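# Tuck hanging necklace's lower half into lid pouch

## Task

Get no less than the bottom half of the dangling necklace inside the pouch that sits in the lid; when finished, the necklace must still be hanging and the lid must remain open.

## Robot and tools

Robot: two 6-joint arms, left_arm and right_arm, each ending in a two-finger parallel gripper with a wrist camera. Loose objects may occasionally get a brief push from outside.

Frames. The scene frame has its origin at table-top height, midway between the nominal bases; +z is up, +x points out over the table, and left_arm sits on the +y side (arm names do not match image sides). Calibrated bases in the scene frame: left_arm at (+0.049, +0.318, 0) m, right_arm at (-0.007, -0.347, 0) m, both turned only slightly about z, with +z up. Each arm's reported end_effector_position (m) and end_effector_quat_wxyz are in that arm's own base frame. Fixed cameras and the table use the scene frame. Reported values may be off by a few cm, more at long reach. On the gripper, fingers point along its +z and open and close along its y; end_effector_position is the spot between the pads, roughly 1 cm behind the tips.

Row layout (shared by execute_actions and move): 14 numbers, each in [-1, 1]: left_arm dx, dy, dz, rx, ry, rz, opening, then right_arm in the same order. Send all 14 even if one arm is idle. The six pose numbers are offsets, not poses, measured from that arm's Hand target at the start of the action or move, along the Hand target's own axes. 1.0 equals 0.6 m of travel or 180 degrees; rx, ry, rz form one rotation vector. Opening is absolute: +1 fully open (0.094 m), -1 shut. All zeros in an arm's six pose numbers re-requests its current Hand target; a 0 opening means half open, so repeat the present opening to keep a gripper unchanged.

execute_actions(actions, cameras): actions is a list of actions; each action is a table of 1 to 15 rows, each row lasting one 1/30 s control step; a short table keeps its final row for the rest of the 15 steps. Every row of an action counts from that action's start pose, not from the row before, but successive actions build on each other. An empty list just returns state and images. cameras selects images: omitted/null/["all"] gives all, [] gives none; unknown names invalidate the call.

move(target, speed, blend, opening_speed, blocking, cameras): straight-line paths to one row or a list of up to 15 rows; every row in a list is an offset from the same starting Hand targets. speed is top path speed in m/s (0.002 to 2.9, default 0.25; rotation up to twice that in rad/s), one value or one per target. blend (m) rounds corners between listed targets. opening_speed (per second on the -1..+1 scale, at least 0.2) makes fingers change gradually; use a slow value when closing on something delicate. Paths run at least 0.5 s and are cut at 10 s. Paths ignore obstacles and the other arm. blocking=false returns after about 0.5 s while the move continues. The result adds a 'move:' line: done (at rest within 10 mm and 2 degrees), off_target, moving, held, or fault, plus limits such as paced (pose clipped) or held (steps withheld).

wait(seconds 0 to 10): lets time pass holding last commands. stop(): brakes a running move. zoom_image(camera, region=[x0, y0, x1, y1] in pixels, at most 504x504) magnifies the newest image of cam_high, cam_low, cam_left_wrist or cam_right_wrist. read_manual gives licence texts only. finished_scene (scene 1) ends the scene irreversibly; the result must already hold without the robot.

Result lines. Hand target is the last commanded pose after clipping; the next offsets start there. The gripper often stops short of it; re-send zeros or the missing distance. Orientation commands are clipped each step to 40 degrees from the measured orientation. Tool commands lists present gripper commands. grip_measured is the measured opening on the command scale (may read up to ~2.7 mm wide when empty); the last Joint positions entry is the opening in metres. Joint velocities 'within noise' means that arm is still. Joint torques include arm weight; joints 1 to 3 wrap at ±28 N m. Calls that ran actions also list some per-step positions. MOTOR HOT appears near 75 °C; at 90 °C an OVER-TEMPERATURE FAULT folds that arm permanently; at 100 °C it collapses. Heat comes from holding loads, stretched poses, or pushing at unreachable targets.

Cameras: cam_high (896x504) looks down from about (0.36, -0.20, 1.32) m; cam_low (896x504) looks across from the +y side at about (0.37, 1.07, 0.37) m; cam_left_wrist and cam_right_wrist are fisheye, 672x504. Calibrations are approximate.

Cautions: small moves may not happen or may drift sideways; check position and tilt after each move and correct. Contacts hit harder at higher speed and press harder the further the target lies past the contact; end a push by commanding back past the gripper. Keep paths away from an arm's own base and keep the wrist off the first joint's axis, or the shoulder posture may flip. Never let the arms strike or squeeze each other, including closing on the other gripper's fingers; the clearance check does not guard gripper-to-gripper contact. Do not drop things, release moving parts, slam, or let anything leave the table.

Each tool is called after "Call:" as name(argument=value, ...) on one line, values as JSON.

## Session

I'll start by looking at the scene.

Call:
execute_actions(actions=[])

Scene clock: 0.00 s.
left_arm: end_effector_position=(+0.3987, +0.0145, +0.0721) grip_measured=+1.000 end_effector_quat_wxyz=(+0.558, -0.022, +0.827, +0.070) | right_arm: end_effector_position=(+0.3852, -0.0497, +0.0683) grip_measured=+1.000 end_effector_quat_wxyz=(+0.506, +0.118, +0.853, -0.044)
Joint positions: left_arm=[-0.04 1.641 0.389 0.868 -0.178 0.026 0.094] | right_arm=[-0.069 1.526 0.436 0.579 0.135 0.127 0.094]
Joint velocities: within noise
Joint torques (N m): no reading
Motor temperatures (°C): left_arm=[31 32 32 33 28 30 29] | right_arm=[32 34 37 36 29 30 31]
Heat: left arm: 33 °C; right arm: 37 °C.
Hand target: left_arm +0.4025, +0.0144, +0.0812; +0.570, -0.024, +0.819, +0.069 | right_arm +0.3861, -0.0497, +0.0700; +0.507, +0.118, +0.853, -0.043
Tool commands: left_gripper/opening=+1.0 right_gripper/opening=+1.0

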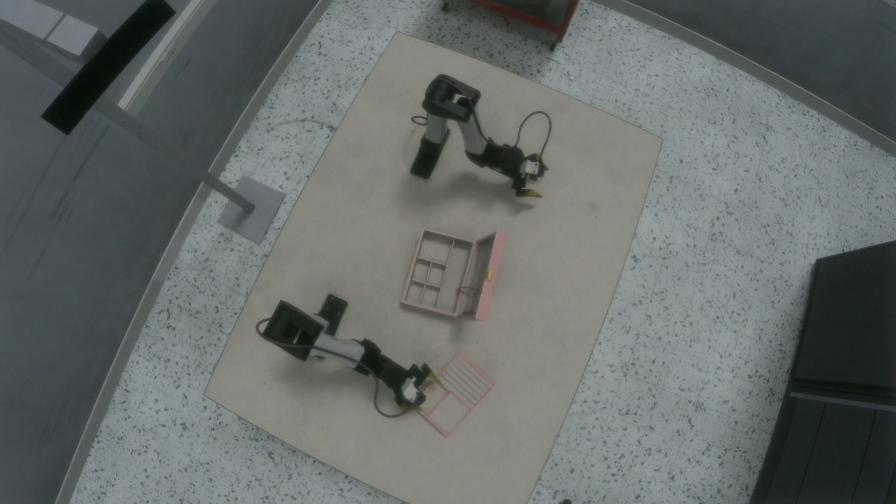

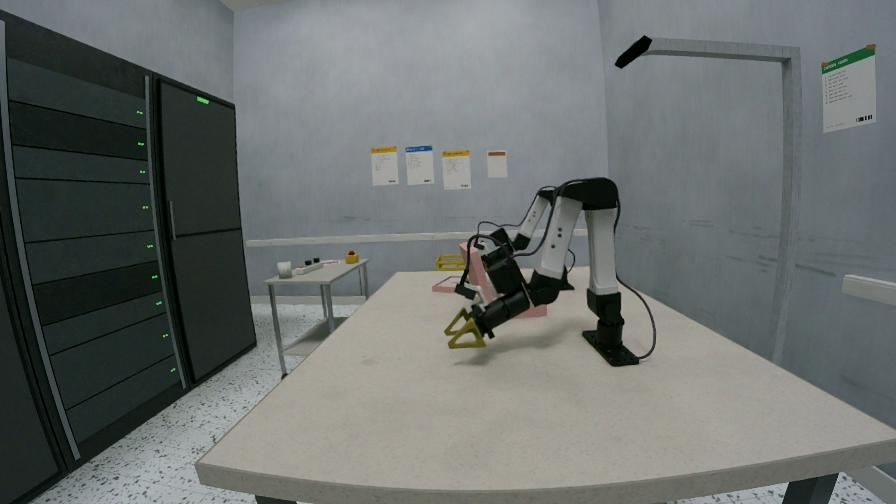

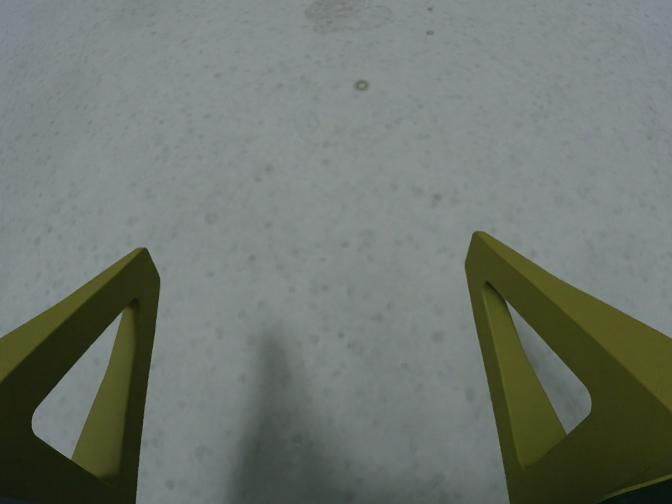

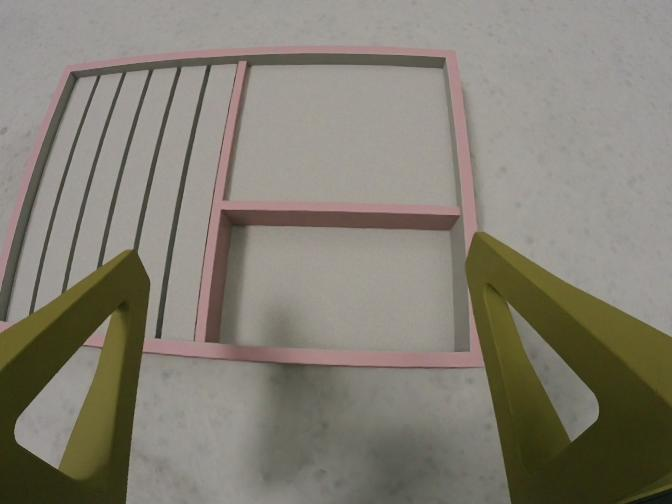

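Call:
zoom_image(camera="cam_high", region=[390, 215, 520, 335])

Call:
zoom_image(camera="cam_low", region=[400, 200, 600, 360])

Scaled by 3.877.

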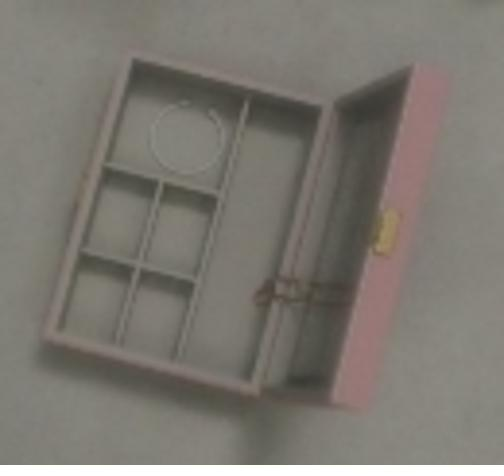

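Scaled by 2.520.

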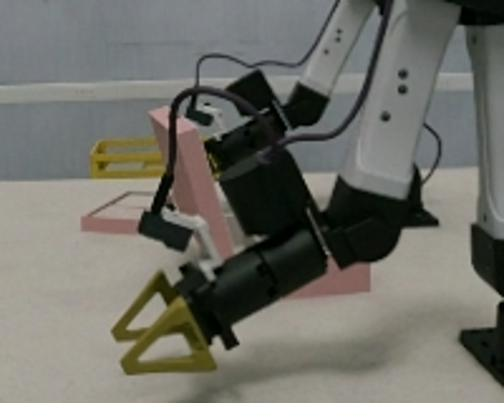

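Call:
move(target=[[0,0,0,0,0,0,1,-0.2045,0.025,-0.2145,-0.09,-0.06,-0.02,1],[0,0,0,0,0,0,1,-0.0753,0.4303,-0.4015,-0.3116,-0.1963,-0.0628,1]], blend=[0.05,0], speed=0.25)

Scene clock: 6.03 s.
left_arm: end_effector_position=(+0.3987, +0.0145, +0.0721) grip_measured=+1.000 end_effector_quat_wxyz=(+0.558, -0.022, +0.827, +0.070) | right_arm: end_effector_position=(+0.2641, +0.2401, +0.2442) grip_measured=+1.000 end_effector_quat_wxyz=(+0.722, -0.225, +0.589, +0.284)
Joint positions: left_arm=[-0.04 1.641 0.389 0.868 -0.178 0.026 0.094] | right_arm=[0.737 1.212 0.248 1.171 -0.002 0.011 0.094]
Joint velocities: within noise
Joint torques (N m): left_arm=[-0.28 -7.38 5.07 2.35 -0.05 -0.02] | right_arm=[0.61 -1.63 5.98 2.38 0.17 -0.35]
Motor temperatures (°C): left_arm=[31 33 33 37 28 30 29] | right_arm=[32 34 38 38 29 30 31]
Heat: left arm: 37 °C; right arm: 38 °C.
Hand target: left_arm +0.4025, +0.0144, +0.0812; +0.570, -0.024, +0.819, +0.069 | right_arm +0.2644, +0.2399, +0.2375; +0.721, -0.228, +0.594, +0.276
Off the commanded pose: left_arm 0.010 m, 2 deg | right_arm 0.007 m, 1 deg.
move: done
camera_calibration:
cam_right_wrist: T_world_to_cam=[[0.618065, -0.783358, -0.0659297, 0.0329415], [-0.434824, -0.270791, -0.858836, 0.398435], [0.654923, 0.559484, -0.507989, -0.0743153], [0, 0, 0, 1]] pos_world=[0.20156, 0.175276, 0.306611]

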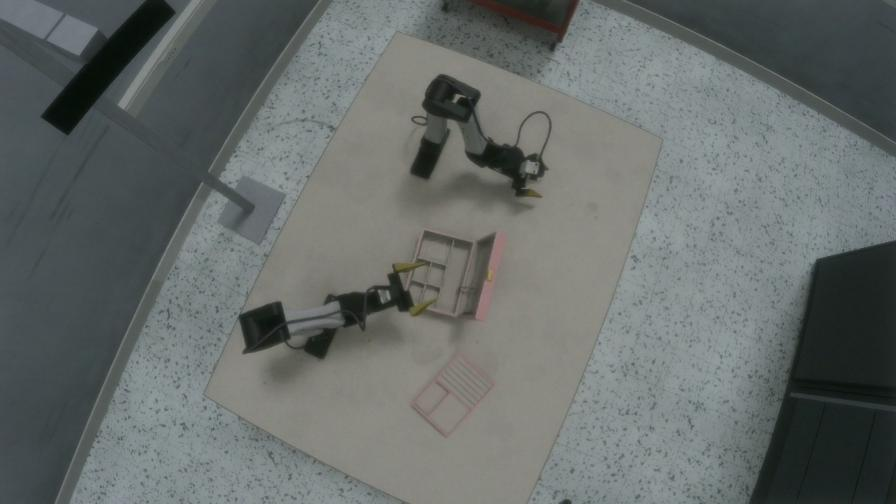

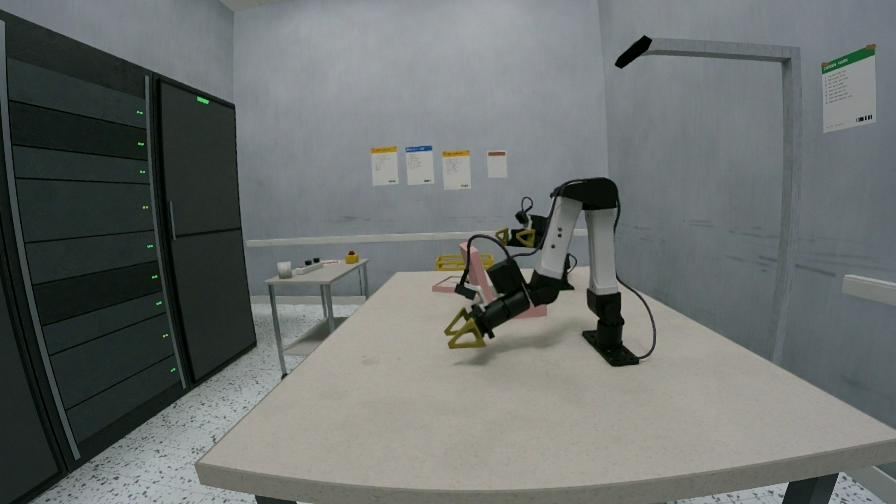

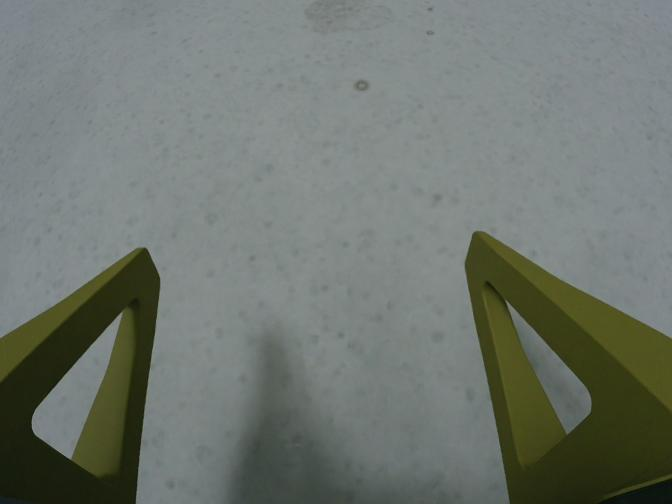

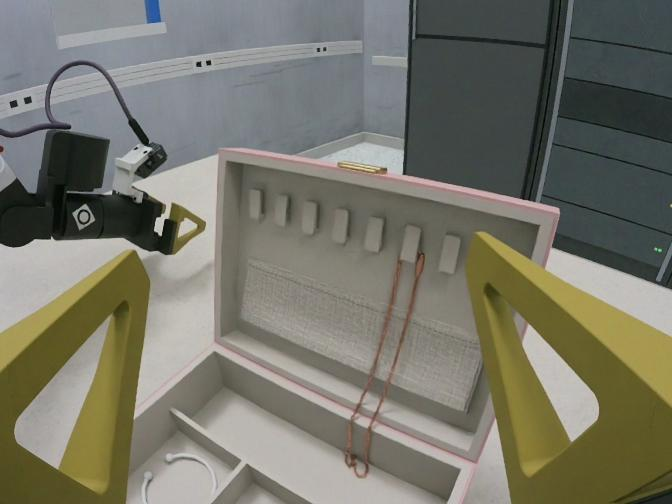

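Call:
zoom_image(camera="cam_right_wrist", region=[200, 140, 570, 500])

Call:
zoom_image(camera="cam_right_wrist", region=[320, 220, 500, 490])

Scaled by 1.362 from the camera's 672x504 image, which has a finer 960x720 frame.

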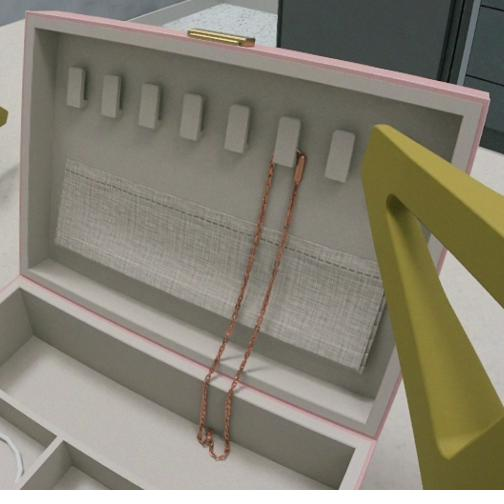

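Scaled by 1.867 from the camera's 672x504 image, which has a finer 960x720 frame.

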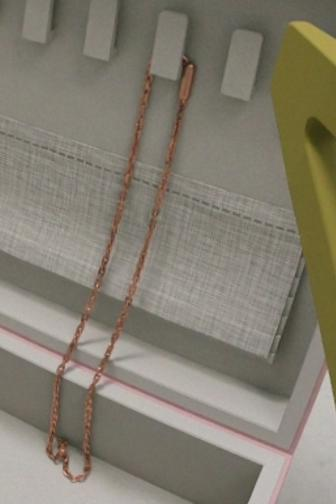

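Call:
move(target=[-0.2272,-0.2423,-0.4165,0.4423,-0.1757,0.0016,1,0.0003,0.0072,0.1053,0.2174,0.1219,0.0013,1], speed=0.3)

Scene clock: 15.17 s.
left_arm: end_effector_position=(+0.2356, -0.1673, +0.2732) grip_measured=+1.000 end_effector_quat_wxyz=(+0.635, +0.352, +0.514, -0.458) | right_arm: end_effector_position=(+0.3067, +0.2810, +0.2490) grip_measured=+1.000 end_effector_quat_wxyz=(+0.632, -0.024, +0.774, +0.019)
Joint positions: left_arm=[-0.054 1.191 0.254 1.473 1.115 -0.514 0.094] | right_arm=[1.098 1.463 0.963 0.118 1.003 0.325 0.094]
Joint velocities: within noise
Joint torques (N m): left_arm=[-0.9 -1.92 7.35 1.63 -0.18 -0.08] | right_arm=[0.65 -4.05 10.22 1.89 0.38 -0.07]
Motor temperatures (°C): left_arm=[31 33 34 39 28 30 29] | right_arm=[32 34 39 40 29 30 31]
Heat: left arm: 39 °C; right arm: 40 °C.
Hand target: left_arm +0.2352, -0.1698, +0.2817; +0.638, +0.361, +0.501, -0.459 | right_arm +0.3076, +0.2846, +0.2495; +0.631, -0.021, +0.776, +0.017
Off the commanded pose: left_arm 0.009 m, 2 deg | right_arm 0.004 m, 1 deg.
move: done
camera_calibration:
cam_left_wrist: T_world_to_cam=[[-0.948885, -0.315555, -0.00643917, 0.166385], [-0.158441, 0.493883, -0.854971, 0.357513], [0.272971, -0.81025, -0.518635, 0.0470778], [0, 0, 0, 1]] pos_world=[0.201674, -0.0859214, 0.331151]
cam_right_wrist: T_world_to_cam=[[-0.0279389, -0.999416, -0.0196895, 0.286234], [-0.807553, 0.0341753, -0.588804, 0.393478], [0.589133, -0.00055021, -0.808036, 0.129674], [0, 0, 0, 1]] pos_world=[0.249357, 0.272691, 0.342098]

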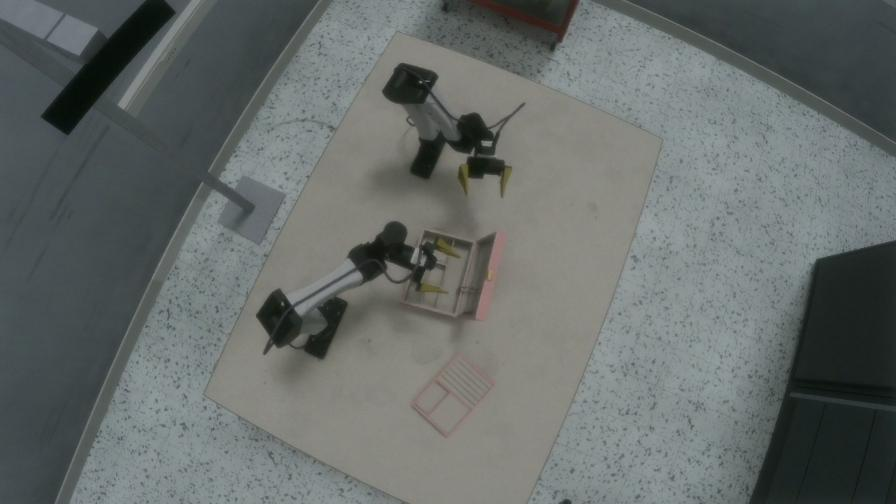

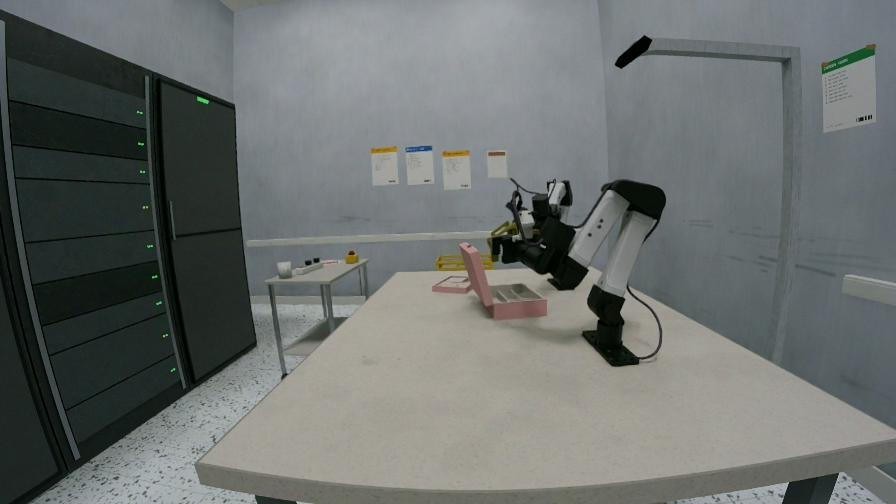

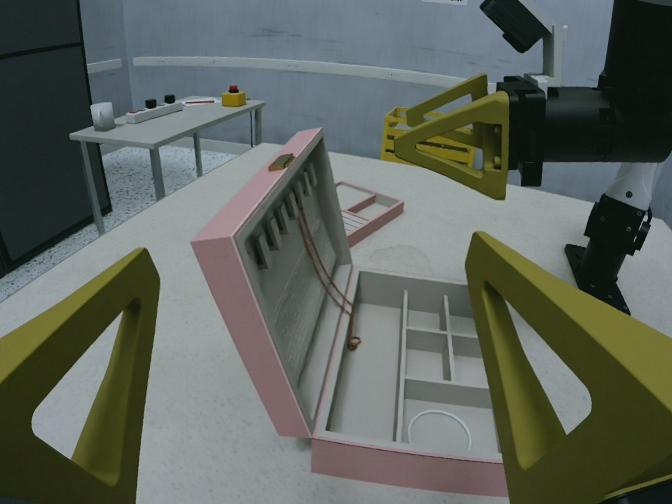

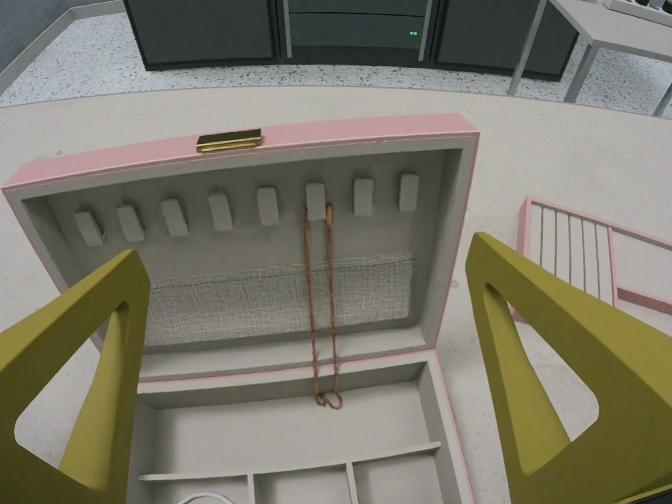

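Call:
zoom_image(camera="cam_right_wrist", region=[230, 150, 450, 420])

Call:
zoom_image(camera="cam_left_wrist", region=[220, 120, 400, 370])

Scaled by 1.867 from the camera's 672x504 image, which has a finer 960x720 frame.

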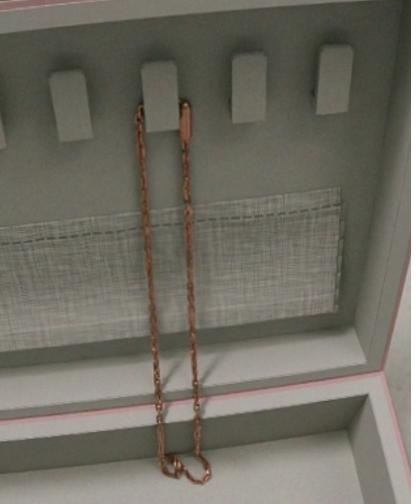

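Scaled by 2.016 from the camera's 672x504 image, which has a finer 960x720 frame.

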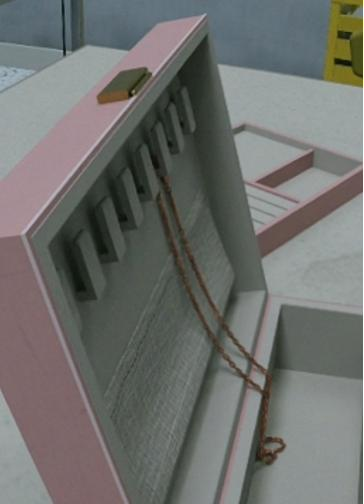

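Call:
zoom_image(camera="cam_right_wrist", region=[280, 300, 370, 420])

Call:
zoom_image(camera="cam_left_wrist", region=[290, 240, 380, 360])

Scaled by 4.200 from the camera's 672x504 image, which has a finer 960x720 frame.

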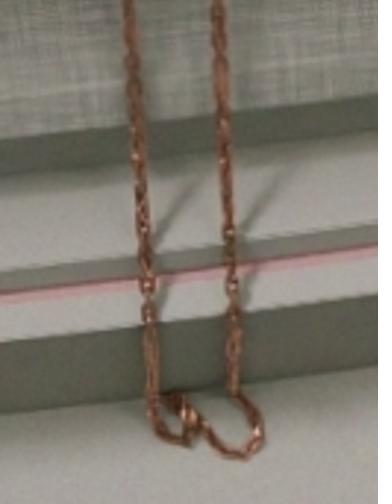

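Scaled by 4.200 from the camera's 672x504 image, which has a finer 960x720 frame.

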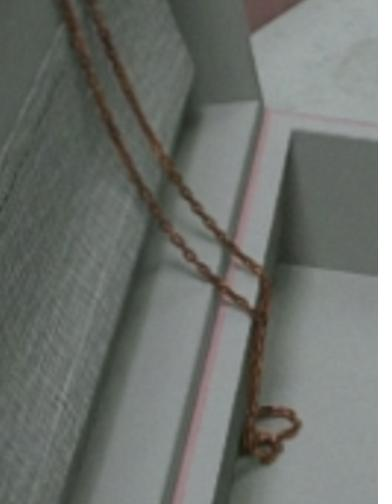

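Call:
move(target=[0,0,0,0,0,0,1,0.2113,-0.0138,0.0535,-0.0278,0.1846,-0.0150,0.1], speed=0.15)

Scene clock: 23.50 s.
left_arm: end_effector_position=(+0.2353, -0.1674, +0.2735) grip_measured=+1.000 end_effector_quat_wxyz=(+0.635, +0.352, +0.513, -0.458) | right_arm: end_effector_position=(+0.3117, +0.2739, +0.1209) grip_measured=+0.102 end_effector_quat_wxyz=(+0.389, -0.074, +0.918, +0.027)
Joint positions: left_arm=[-0.054 1.191 0.254 1.476 1.116 -0.516 0.094] | right_arm=[0.932 1.624 1.075 -0.389 0.53 0.593 0.052]
Joint velocities: within noise
Joint torques (N m): left_arm=[-0.77 -2.29 7.28 1.64 -0.18 -0.12] | right_arm=[0.02 -5.01 9.8 1.55 0.29 -0.06]
Motor temperatures (°C): left_arm=[31 33 34 39 28 29 29] | right_arm=[31 34 40 41 29 30 31]
Heat: left arm: 39 °C; right arm: 41 °C.
Hand target: left_arm +0.2352, -0.1698, +0.2817; +0.638, +0.361, +0.501, -0.459 | right_arm +0.3135, +0.2765, +0.1188; +0.381, -0.070, +0.921, +0.029
Off the commanded pose: left_arm 0.009 m, 2 deg | right_arm 0.004 m, 1 deg.
move: done
camera_calibration:
cam_left_wrist: T_world_to_cam=[[-0.949174, -0.31466, -0.00760797, 0.166626], [-0.156834, 0.493771, -0.855332, 0.357423], [0.272895, -0.810666, -0.518024, 0.0470398], [0, 0, 0, 1]] pos_world=[0.201376, -0.0859211, 0.331351]
cam_right_wrist: T_world_to_cam=[[0.0710476, -0.996771, 0.0374039, 0.238331], [-0.995219, -0.0733567, -0.0644857, 0.346884], [0.0670214, -0.0326435, -0.997217, 0.217661], [0, 0, 0, 1]] pos_world=[0.313704, 0.270113, 0.23051]

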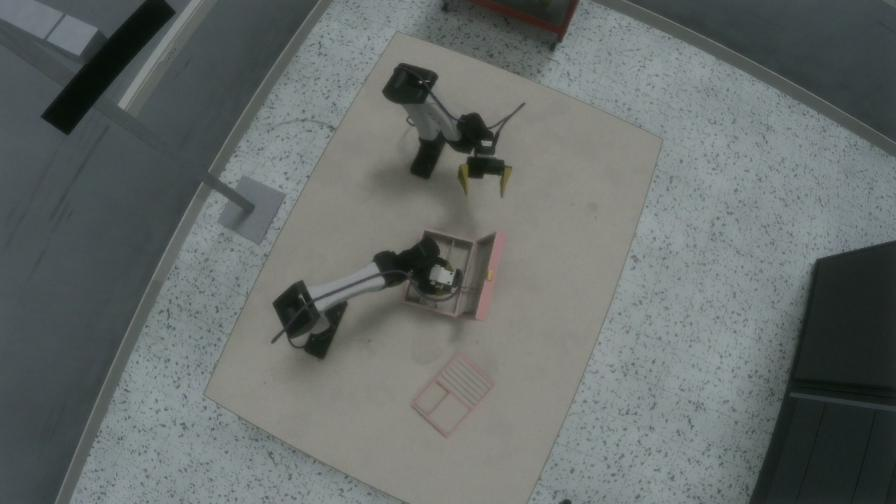

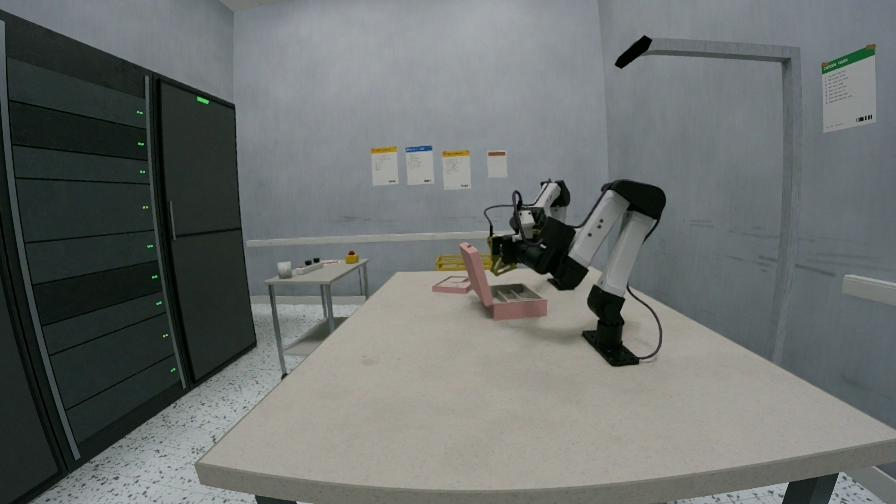

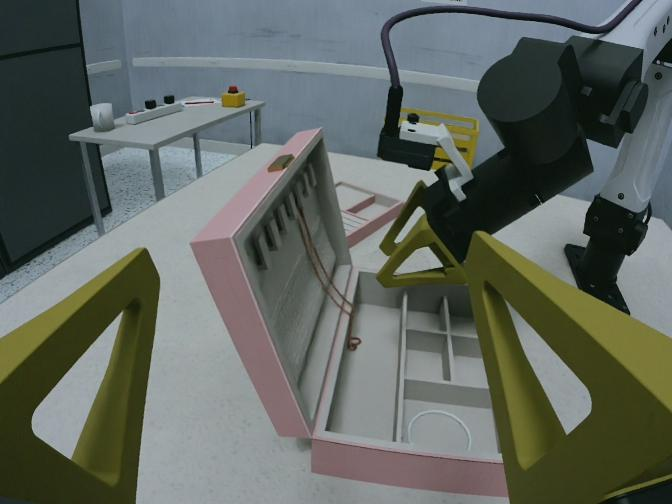

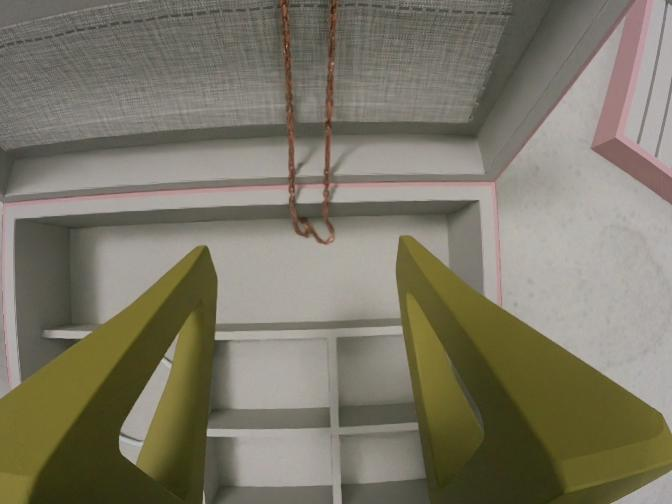

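Call:
zoom_image(camera="cam_right_wrist", region=[230, 0, 390, 260])

Call:
zoom_image(camera="cam_left_wrist", region=[270, 160, 470, 370])

Scaled by 1.938 from the camera's 672x504 image, which has a finer 960x720 frame.

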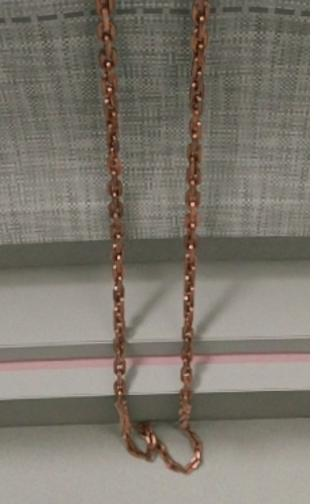

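Scaled by 2.400 from the camera's 672x504 image, which has a finer 960x720 frame.

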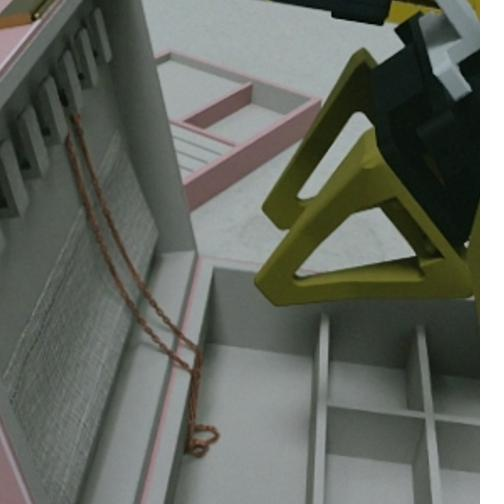

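Call:
move(target=[0,0,0,0,0,0,1,0.003,-0.0027,0.0633,0,0,0,0.1], speed=0.1, cameras=["cam_left_wrist","cam_right_wrist"])

Scene clock: 26.57 s.
left_arm: end_effector_position=(+0.2352, -0.1674, +0.2735) grip_measured=+1.000 end_effector_quat_wxyz=(+0.635, +0.353, +0.513, -0.458) | right_arm: end_effector_position=(+0.3364, +0.2752, +0.0941) grip_measured=+0.102 end_effector_quat_wxyz=(+0.384, -0.064, +0.921, +0.028)
Joint positions: left_arm=[-0.054 1.191 0.254 1.476 1.116 -0.516 0.094] | right_arm=[0.875 1.724 1.075 -0.278 0.496 0.569 0.052]
Joint velocities: within noise
Joint torques (N m): left_arm=[-0.85 -2.07 7.13 1.61 -0.17 -0.14] | right_arm=[0.06 -5.68 8.55 1.85 0.28 -0.35]
Motor temperatures (°C): left_arm=[31 33 35 39 28 29 29] | right_arm=[31 35 40 40 29 30 31]
Heat: left arm: 39 °C; right arm: 40 °C.
Hand target: left_arm +0.2351, -0.1698, +0.2817; +0.638, +0.362, +0.501, -0.459 | right_arm +0.3391, +0.2787, +0.0906; +0.381, -0.070, +0.921, +0.029
Off the commanded pose: left_arm 0.009 m, 2 deg | right_arm 0.006 m, 1 deg.
move: done
camera_calibration:
cam_left_wrist: T_world_to_cam=[[-0.949283, -0.314321, -0.00802422, 0.16672], [-0.156346, 0.494017, -0.855279, 0.357312], [0.272796, -0.810648, -0.518105, 0.0471156], [0, 0, 0, 1]] pos_world=[0.201276, -0.0859204, 0.33135]
cam_right_wrist: T_world_to_cam=[[0.0519833, -0.998249, 0.0282377, 0.246503], [-0.997122, -0.0534458, -0.0537764, 0.364092], [0.0551914, -0.0253609, -0.998154, 0.191356], [0, 0, 0, 1]] pos_world=[0.339669, 0.270383, 0.203621]
Images, in order (width x height): cam_left_wrist 672x504, cam_right_wrist 672x504.

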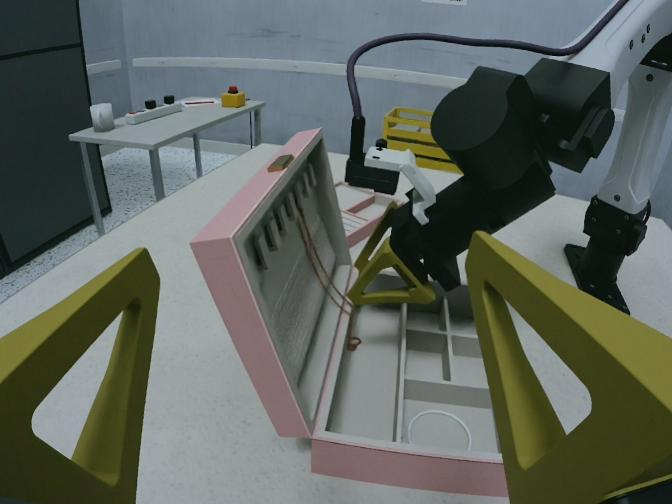

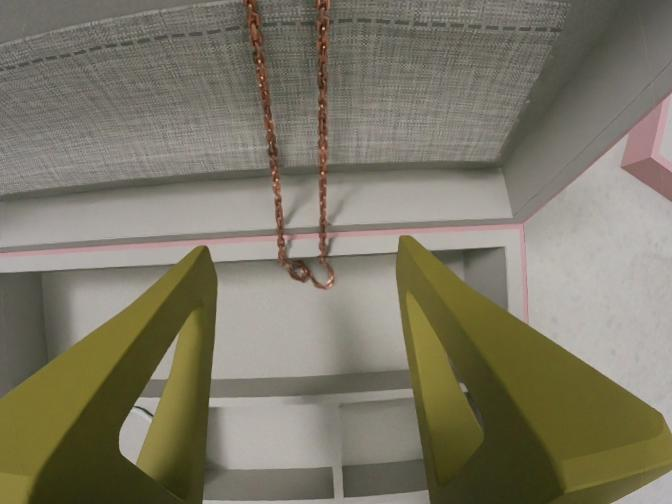

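Call:
move(target=[0,0,0,0,0,0,1,0,0,0.0405,0,0,0,0.1], speed=0.08, cameras=["cam_left_wrist","cam_right_wrist"])

Call:
zoom_image(camera="cam_left_wrist", region=[270, 180, 450, 370])

Call:
zoom_image(camera="cam_right_wrist", region=[190, 180, 420, 380])

Scene clock: 28.13 s.
left_arm: end_effector_position=(+0.2352, -0.1674, +0.2735) grip_measured=+1.000 end_effector_quat_wxyz=(+0.635, +0.353, +0.513, -0.458) | right_arm: end_effector_position=(+0.3508, +0.2757, +0.0736) grip_measured=+0.102 end_effector_quat_wxyz=(+0.381, -0.065, +0.922, +0.025)
Joint positions: left_arm=[-0.054 1.191 0.254 1.476 1.116 -0.516 0.094] | right_arm=[0.844 1.795 1.075 -0.204 0.477 0.54 0.052]
Joint velocities: within noise
Joint torques (N m): left_arm=[-0.84 -1.95 7.27 1.62 -0.19 -0.08] | right_arm=[0.01 -6 9.57 1.87 0.26 -0.32]
Motor temperatures (°C): left_arm=[31 33 35 39 28 29 29] | right_arm=[31 35 40 40 29 30 31]
Heat: left arm: 39 °C; right arm: 40 °C.
Hand target: left_arm +0.2352, -0.1698, +0.2817; +0.638, +0.361, +0.501, -0.459 | right_arm +0.3561, +0.2814, +0.0735; +0.381, -0.070, +0.921, +0.029
Off the commanded pose: left_arm 0.009 m, 2 deg | right_arm 0.008 m, 1 deg.
move: done
camera_calibration:
cam_left_wrist: T_world_to_cam=[[-0.949295, -0.314294, -0.00763953, 0.166692], [-0.156641, 0.493908, -0.855289, 0.357381], [0.272585, -0.810725, -0.518095, 0.0471213], [0, 0, 0, 1]] pos_world=[0.201375, -0.0859207, 0.331351]
cam_right_wrist: T_world_to_cam=[[0.0528803, -0.99797, 0.035486, 0.245916], [-0.997432, -0.0545039, -0.0464623, 0.377112], [0.0483022, -0.0329379, -0.99829, 0.174628], [0, 0, 0, 1]] pos_world=[0.354705, 0.271723, 0.183124]
Images, in order (width x height): cam_left_wrist 672x504, cam_right_wrist 672x504.

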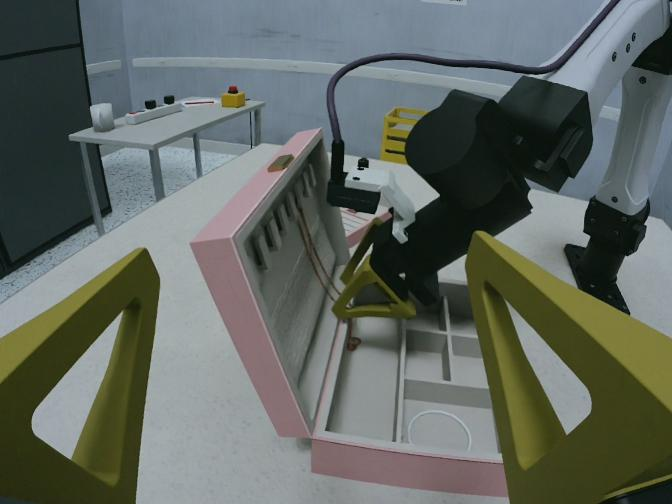

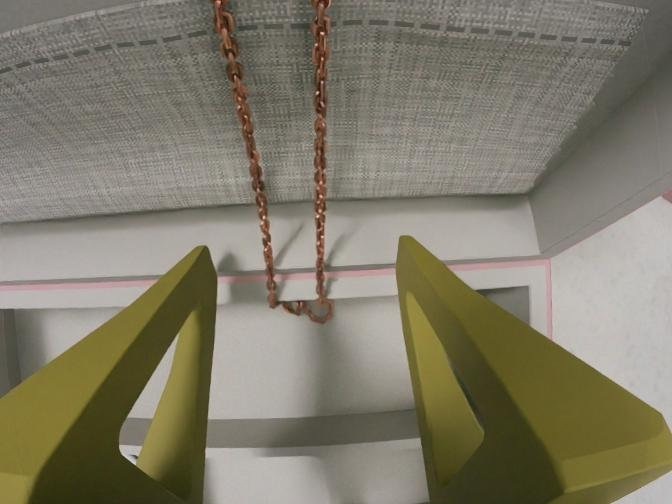

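Scaled by 2.653 from the camera's 672x504 image, which has a finer 960x720 frame.

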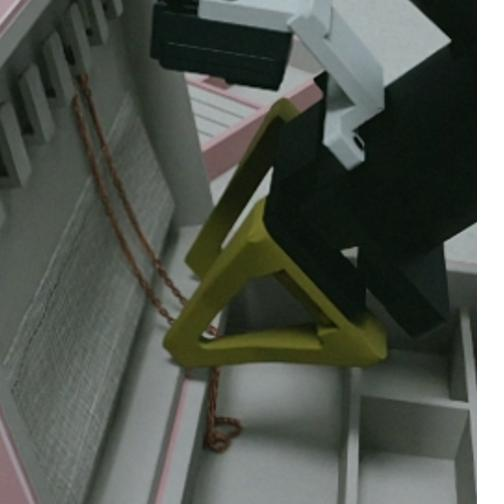

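Scaled by 2.191 from the camera's 672x504 image, which has a finer 960x720 frame.

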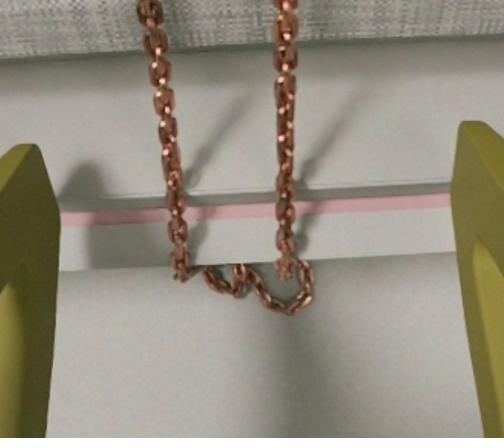

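Call:
move(target=[0,0,0,0,0,0,1,-0.005,0.0027,0.006,0,0,0,0.1], speed=0.08, cameras=["cam_left_wrist","cam_right_wrist"])

Call:
zoom_image(camera="cam_right_wrist", region=[190, 180, 420, 380])

Call:
zoom_image(camera="cam_left_wrist", region=[290, 240, 400, 350])

Scene clock: 29.37 s.
left_arm: end_effector_position=(+0.2352, -0.1674, +0.2736) grip_measured=+1.000 end_effector_quat_wxyz=(+0.635, +0.353, +0.513, -0.458) | right_arm: end_effector_position=(+0.3555, +0.2791, +0.0748) grip_measured=+0.102 end_effector_quat_wxyz=(+0.383, -0.065, +0.921, +0.027)
Joint positions: left_arm=[-0.054 1.191 0.254 1.477 1.116 -0.516 0.094] | right_arm=[0.84 1.81 1.096 -0.202 0.474 0.536 0.052]
Joint velocities: within noise
Joint torques (N m): left_arm=[-0.96 -2.1 7.34 1.67 -0.12 -0.15] | right_arm=[-0.06 -5.98 9.4 1.85 0.25 -0.33]
Motor temperatures (°C): left_arm=[31 33 35 39 28 29 29] | right_arm=[31 35 40 40 29 30 31]
Heat: left arm: 39 °C; right arm: 40 °C.
Hand target: left_arm +0.2351, -0.1698, +0.2817; +0.638, +0.361, +0.501, -0.459 | right_arm +0.3603, +0.2837, +0.0730; +0.381, -0.070, +0.921, +0.029
Off the commanded pose: left_arm 0.008 m, 2 deg | right_arm 0.007 m, 1 deg.
move: done
camera_calibration:
cam_left_wrist: T_world_to_cam=[[-0.949312, -0.314234, -0.00793257, 0.166704], [-0.156343, 0.493911, -0.855341, 0.357408], [0.272695, -0.810746, -0.518004, 0.0471459], [0, 0, 0, 1]] pos_world=[0.201276, -0.0859206, 0.33145]
cam_right_wrist: T_world_to_cam=[[0.0536813, -0.998067, 0.0313148, 0.24912], [-0.997203, -0.0552153, -0.0503735, 0.382534], [0.0520052, -0.0285231, -0.998239, 0.173159], [0, 0, 0, 1]] pos_world=[0.359085, 0.274699, 0.184323]
Images, in order (width x height): cam_left_wrist 672x504, cam_right_wrist 672x504.

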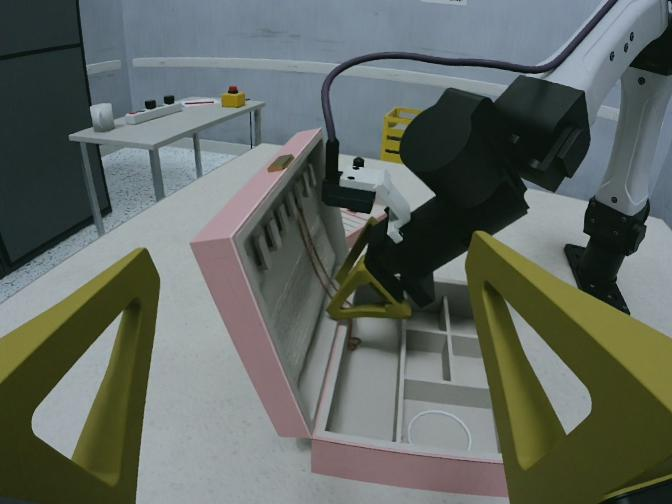

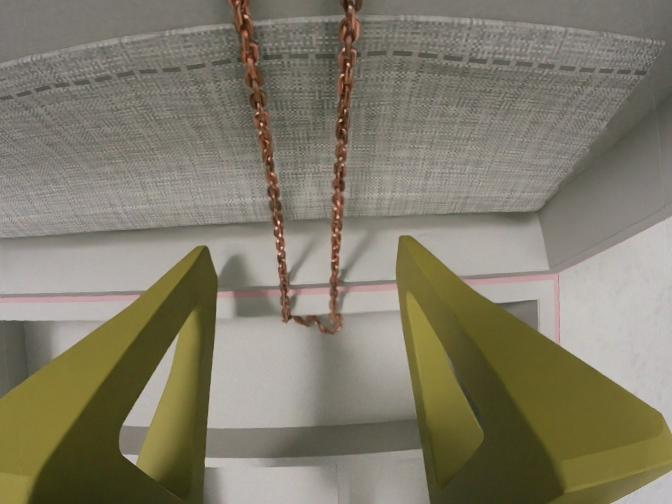

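Scaled by 2.191 from the camera's 672x504 image, which has a finer 960x720 frame.

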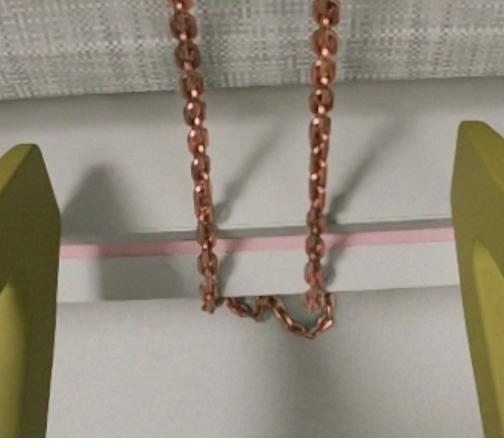

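Scaled by 4.582 from the camera's 672x504 image, which has a finer 960x720 frame.

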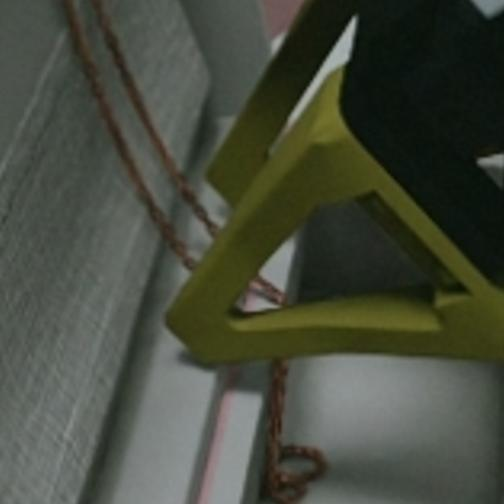

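Call:
move(target=[0,0,0,0,0,0,1,0,0,0,0,0,0,-1], speed=0.08, opening_speed=0.7, cameras=["cam_left_wrist","cam_right_wrist"])

Call:
zoom_image(camera="cam_right_wrist", region=[190, 150, 420, 380])

Call:
zoom_image(camera="cam_left_wrist", region=[270, 180, 450, 370])

Scene clock: 31.57 s.
left_arm: end_effector_position=(+0.2352, -0.1674, +0.2736) grip_measured=+1.000 end_effector_quat_wxyz=(+0.635, +0.353, +0.513, -0.458) | right_arm: end_effector_position=(+0.3555, +0.2793, +0.0749) grip_measured=-0.987 end_effector_quat_wxyz=(+0.383, -0.065, +0.921, +0.027)
Joint positions: left_arm=[-0.054 1.191 0.254 1.477 1.116 -0.516 0.094] | right_arm=[0.84 1.81 1.096 -0.202 0.473 0.535 0.001]
Joint velocities: within noise
Joint torques (N m): left_arm=[-0.96 -1.95 7.17 1.64 -0.17 -0.13] | right_arm=[-0.1 -6 9.42 1.84 0.24 -0.32]
Motor temperatures (°C): left_arm=[31 33 35 39 28 29 29] | right_arm=[31 35 41 40 29 30 31]
Heat: left arm: 39 °C; right arm: 41 °C.
Hand target: left_arm +0.2351, -0.1698, +0.2817; +0.638, +0.361, +0.501, -0.459 | right_arm +0.3604, +0.2837, +0.0730; +0.381, -0.070, +0.921, +0.029
Off the commanded pose: left_arm 0.008 m, 2 deg | right_arm 0.007 m, 1 deg.
move: done
camera_calibration:
cam_left_wrist: T_world_to_cam=[[-0.949312, -0.314234, -0.00793257, 0.166704], [-0.156343, 0.493911, -0.855341, 0.357408], [0.272695, -0.810746, -0.518004, 0.0471459], [0, 0, 0, 1]] pos_world=[0.201276, -0.0859206, 0.33145]
cam_right_wrist: T_world_to_cam=[[0.0549823, -0.997992, 0.0314482, 0.248804], [-0.997137, -0.0565183, -0.0502387, 0.38286], [0.0519153, -0.0285959, -0.998242, 0.173318], [0, 0, 0, 1]] pos_world=[0.359086, 0.274899, 0.184423]
Images, in order (width x height): cam_left_wrist 672x504, cam_right_wrist 672x504.

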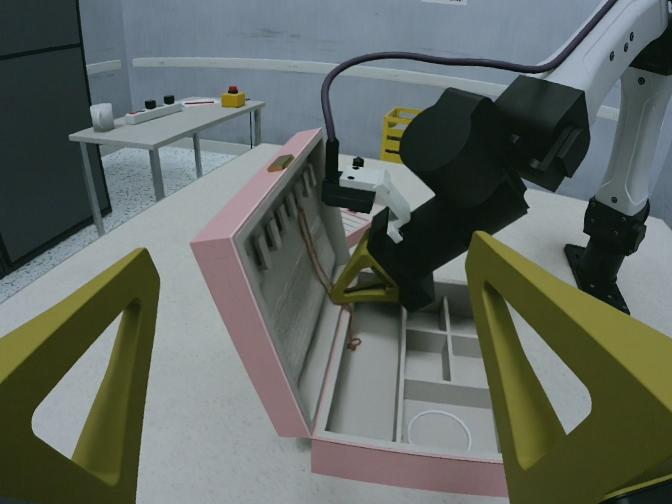

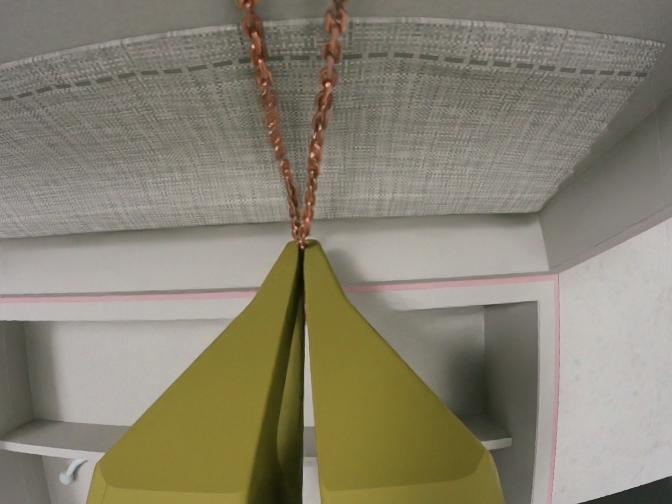

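Scaled by 2.191 from the camera's 672x504 image, which has a finer 960x720 frame.

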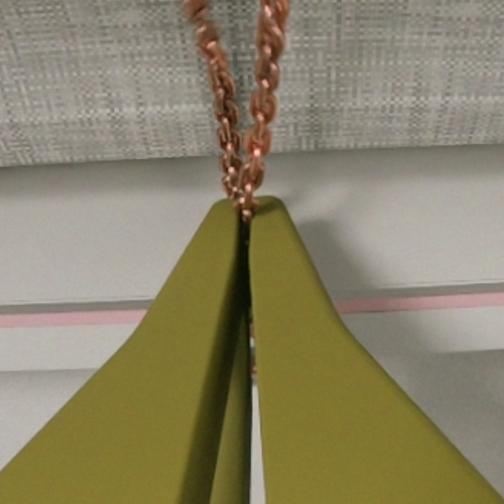

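Scaled by 2.653 from the camera's 672x504 image, which has a finer 960x720 frame.

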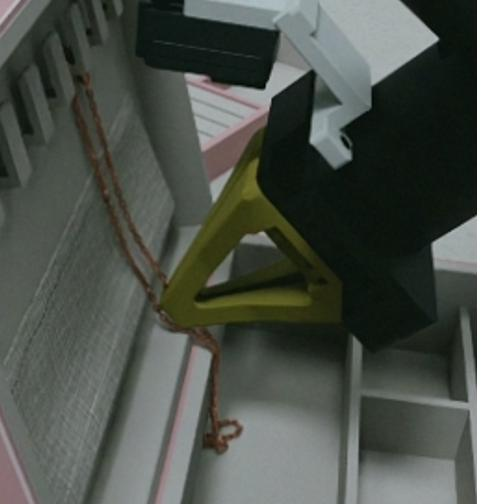

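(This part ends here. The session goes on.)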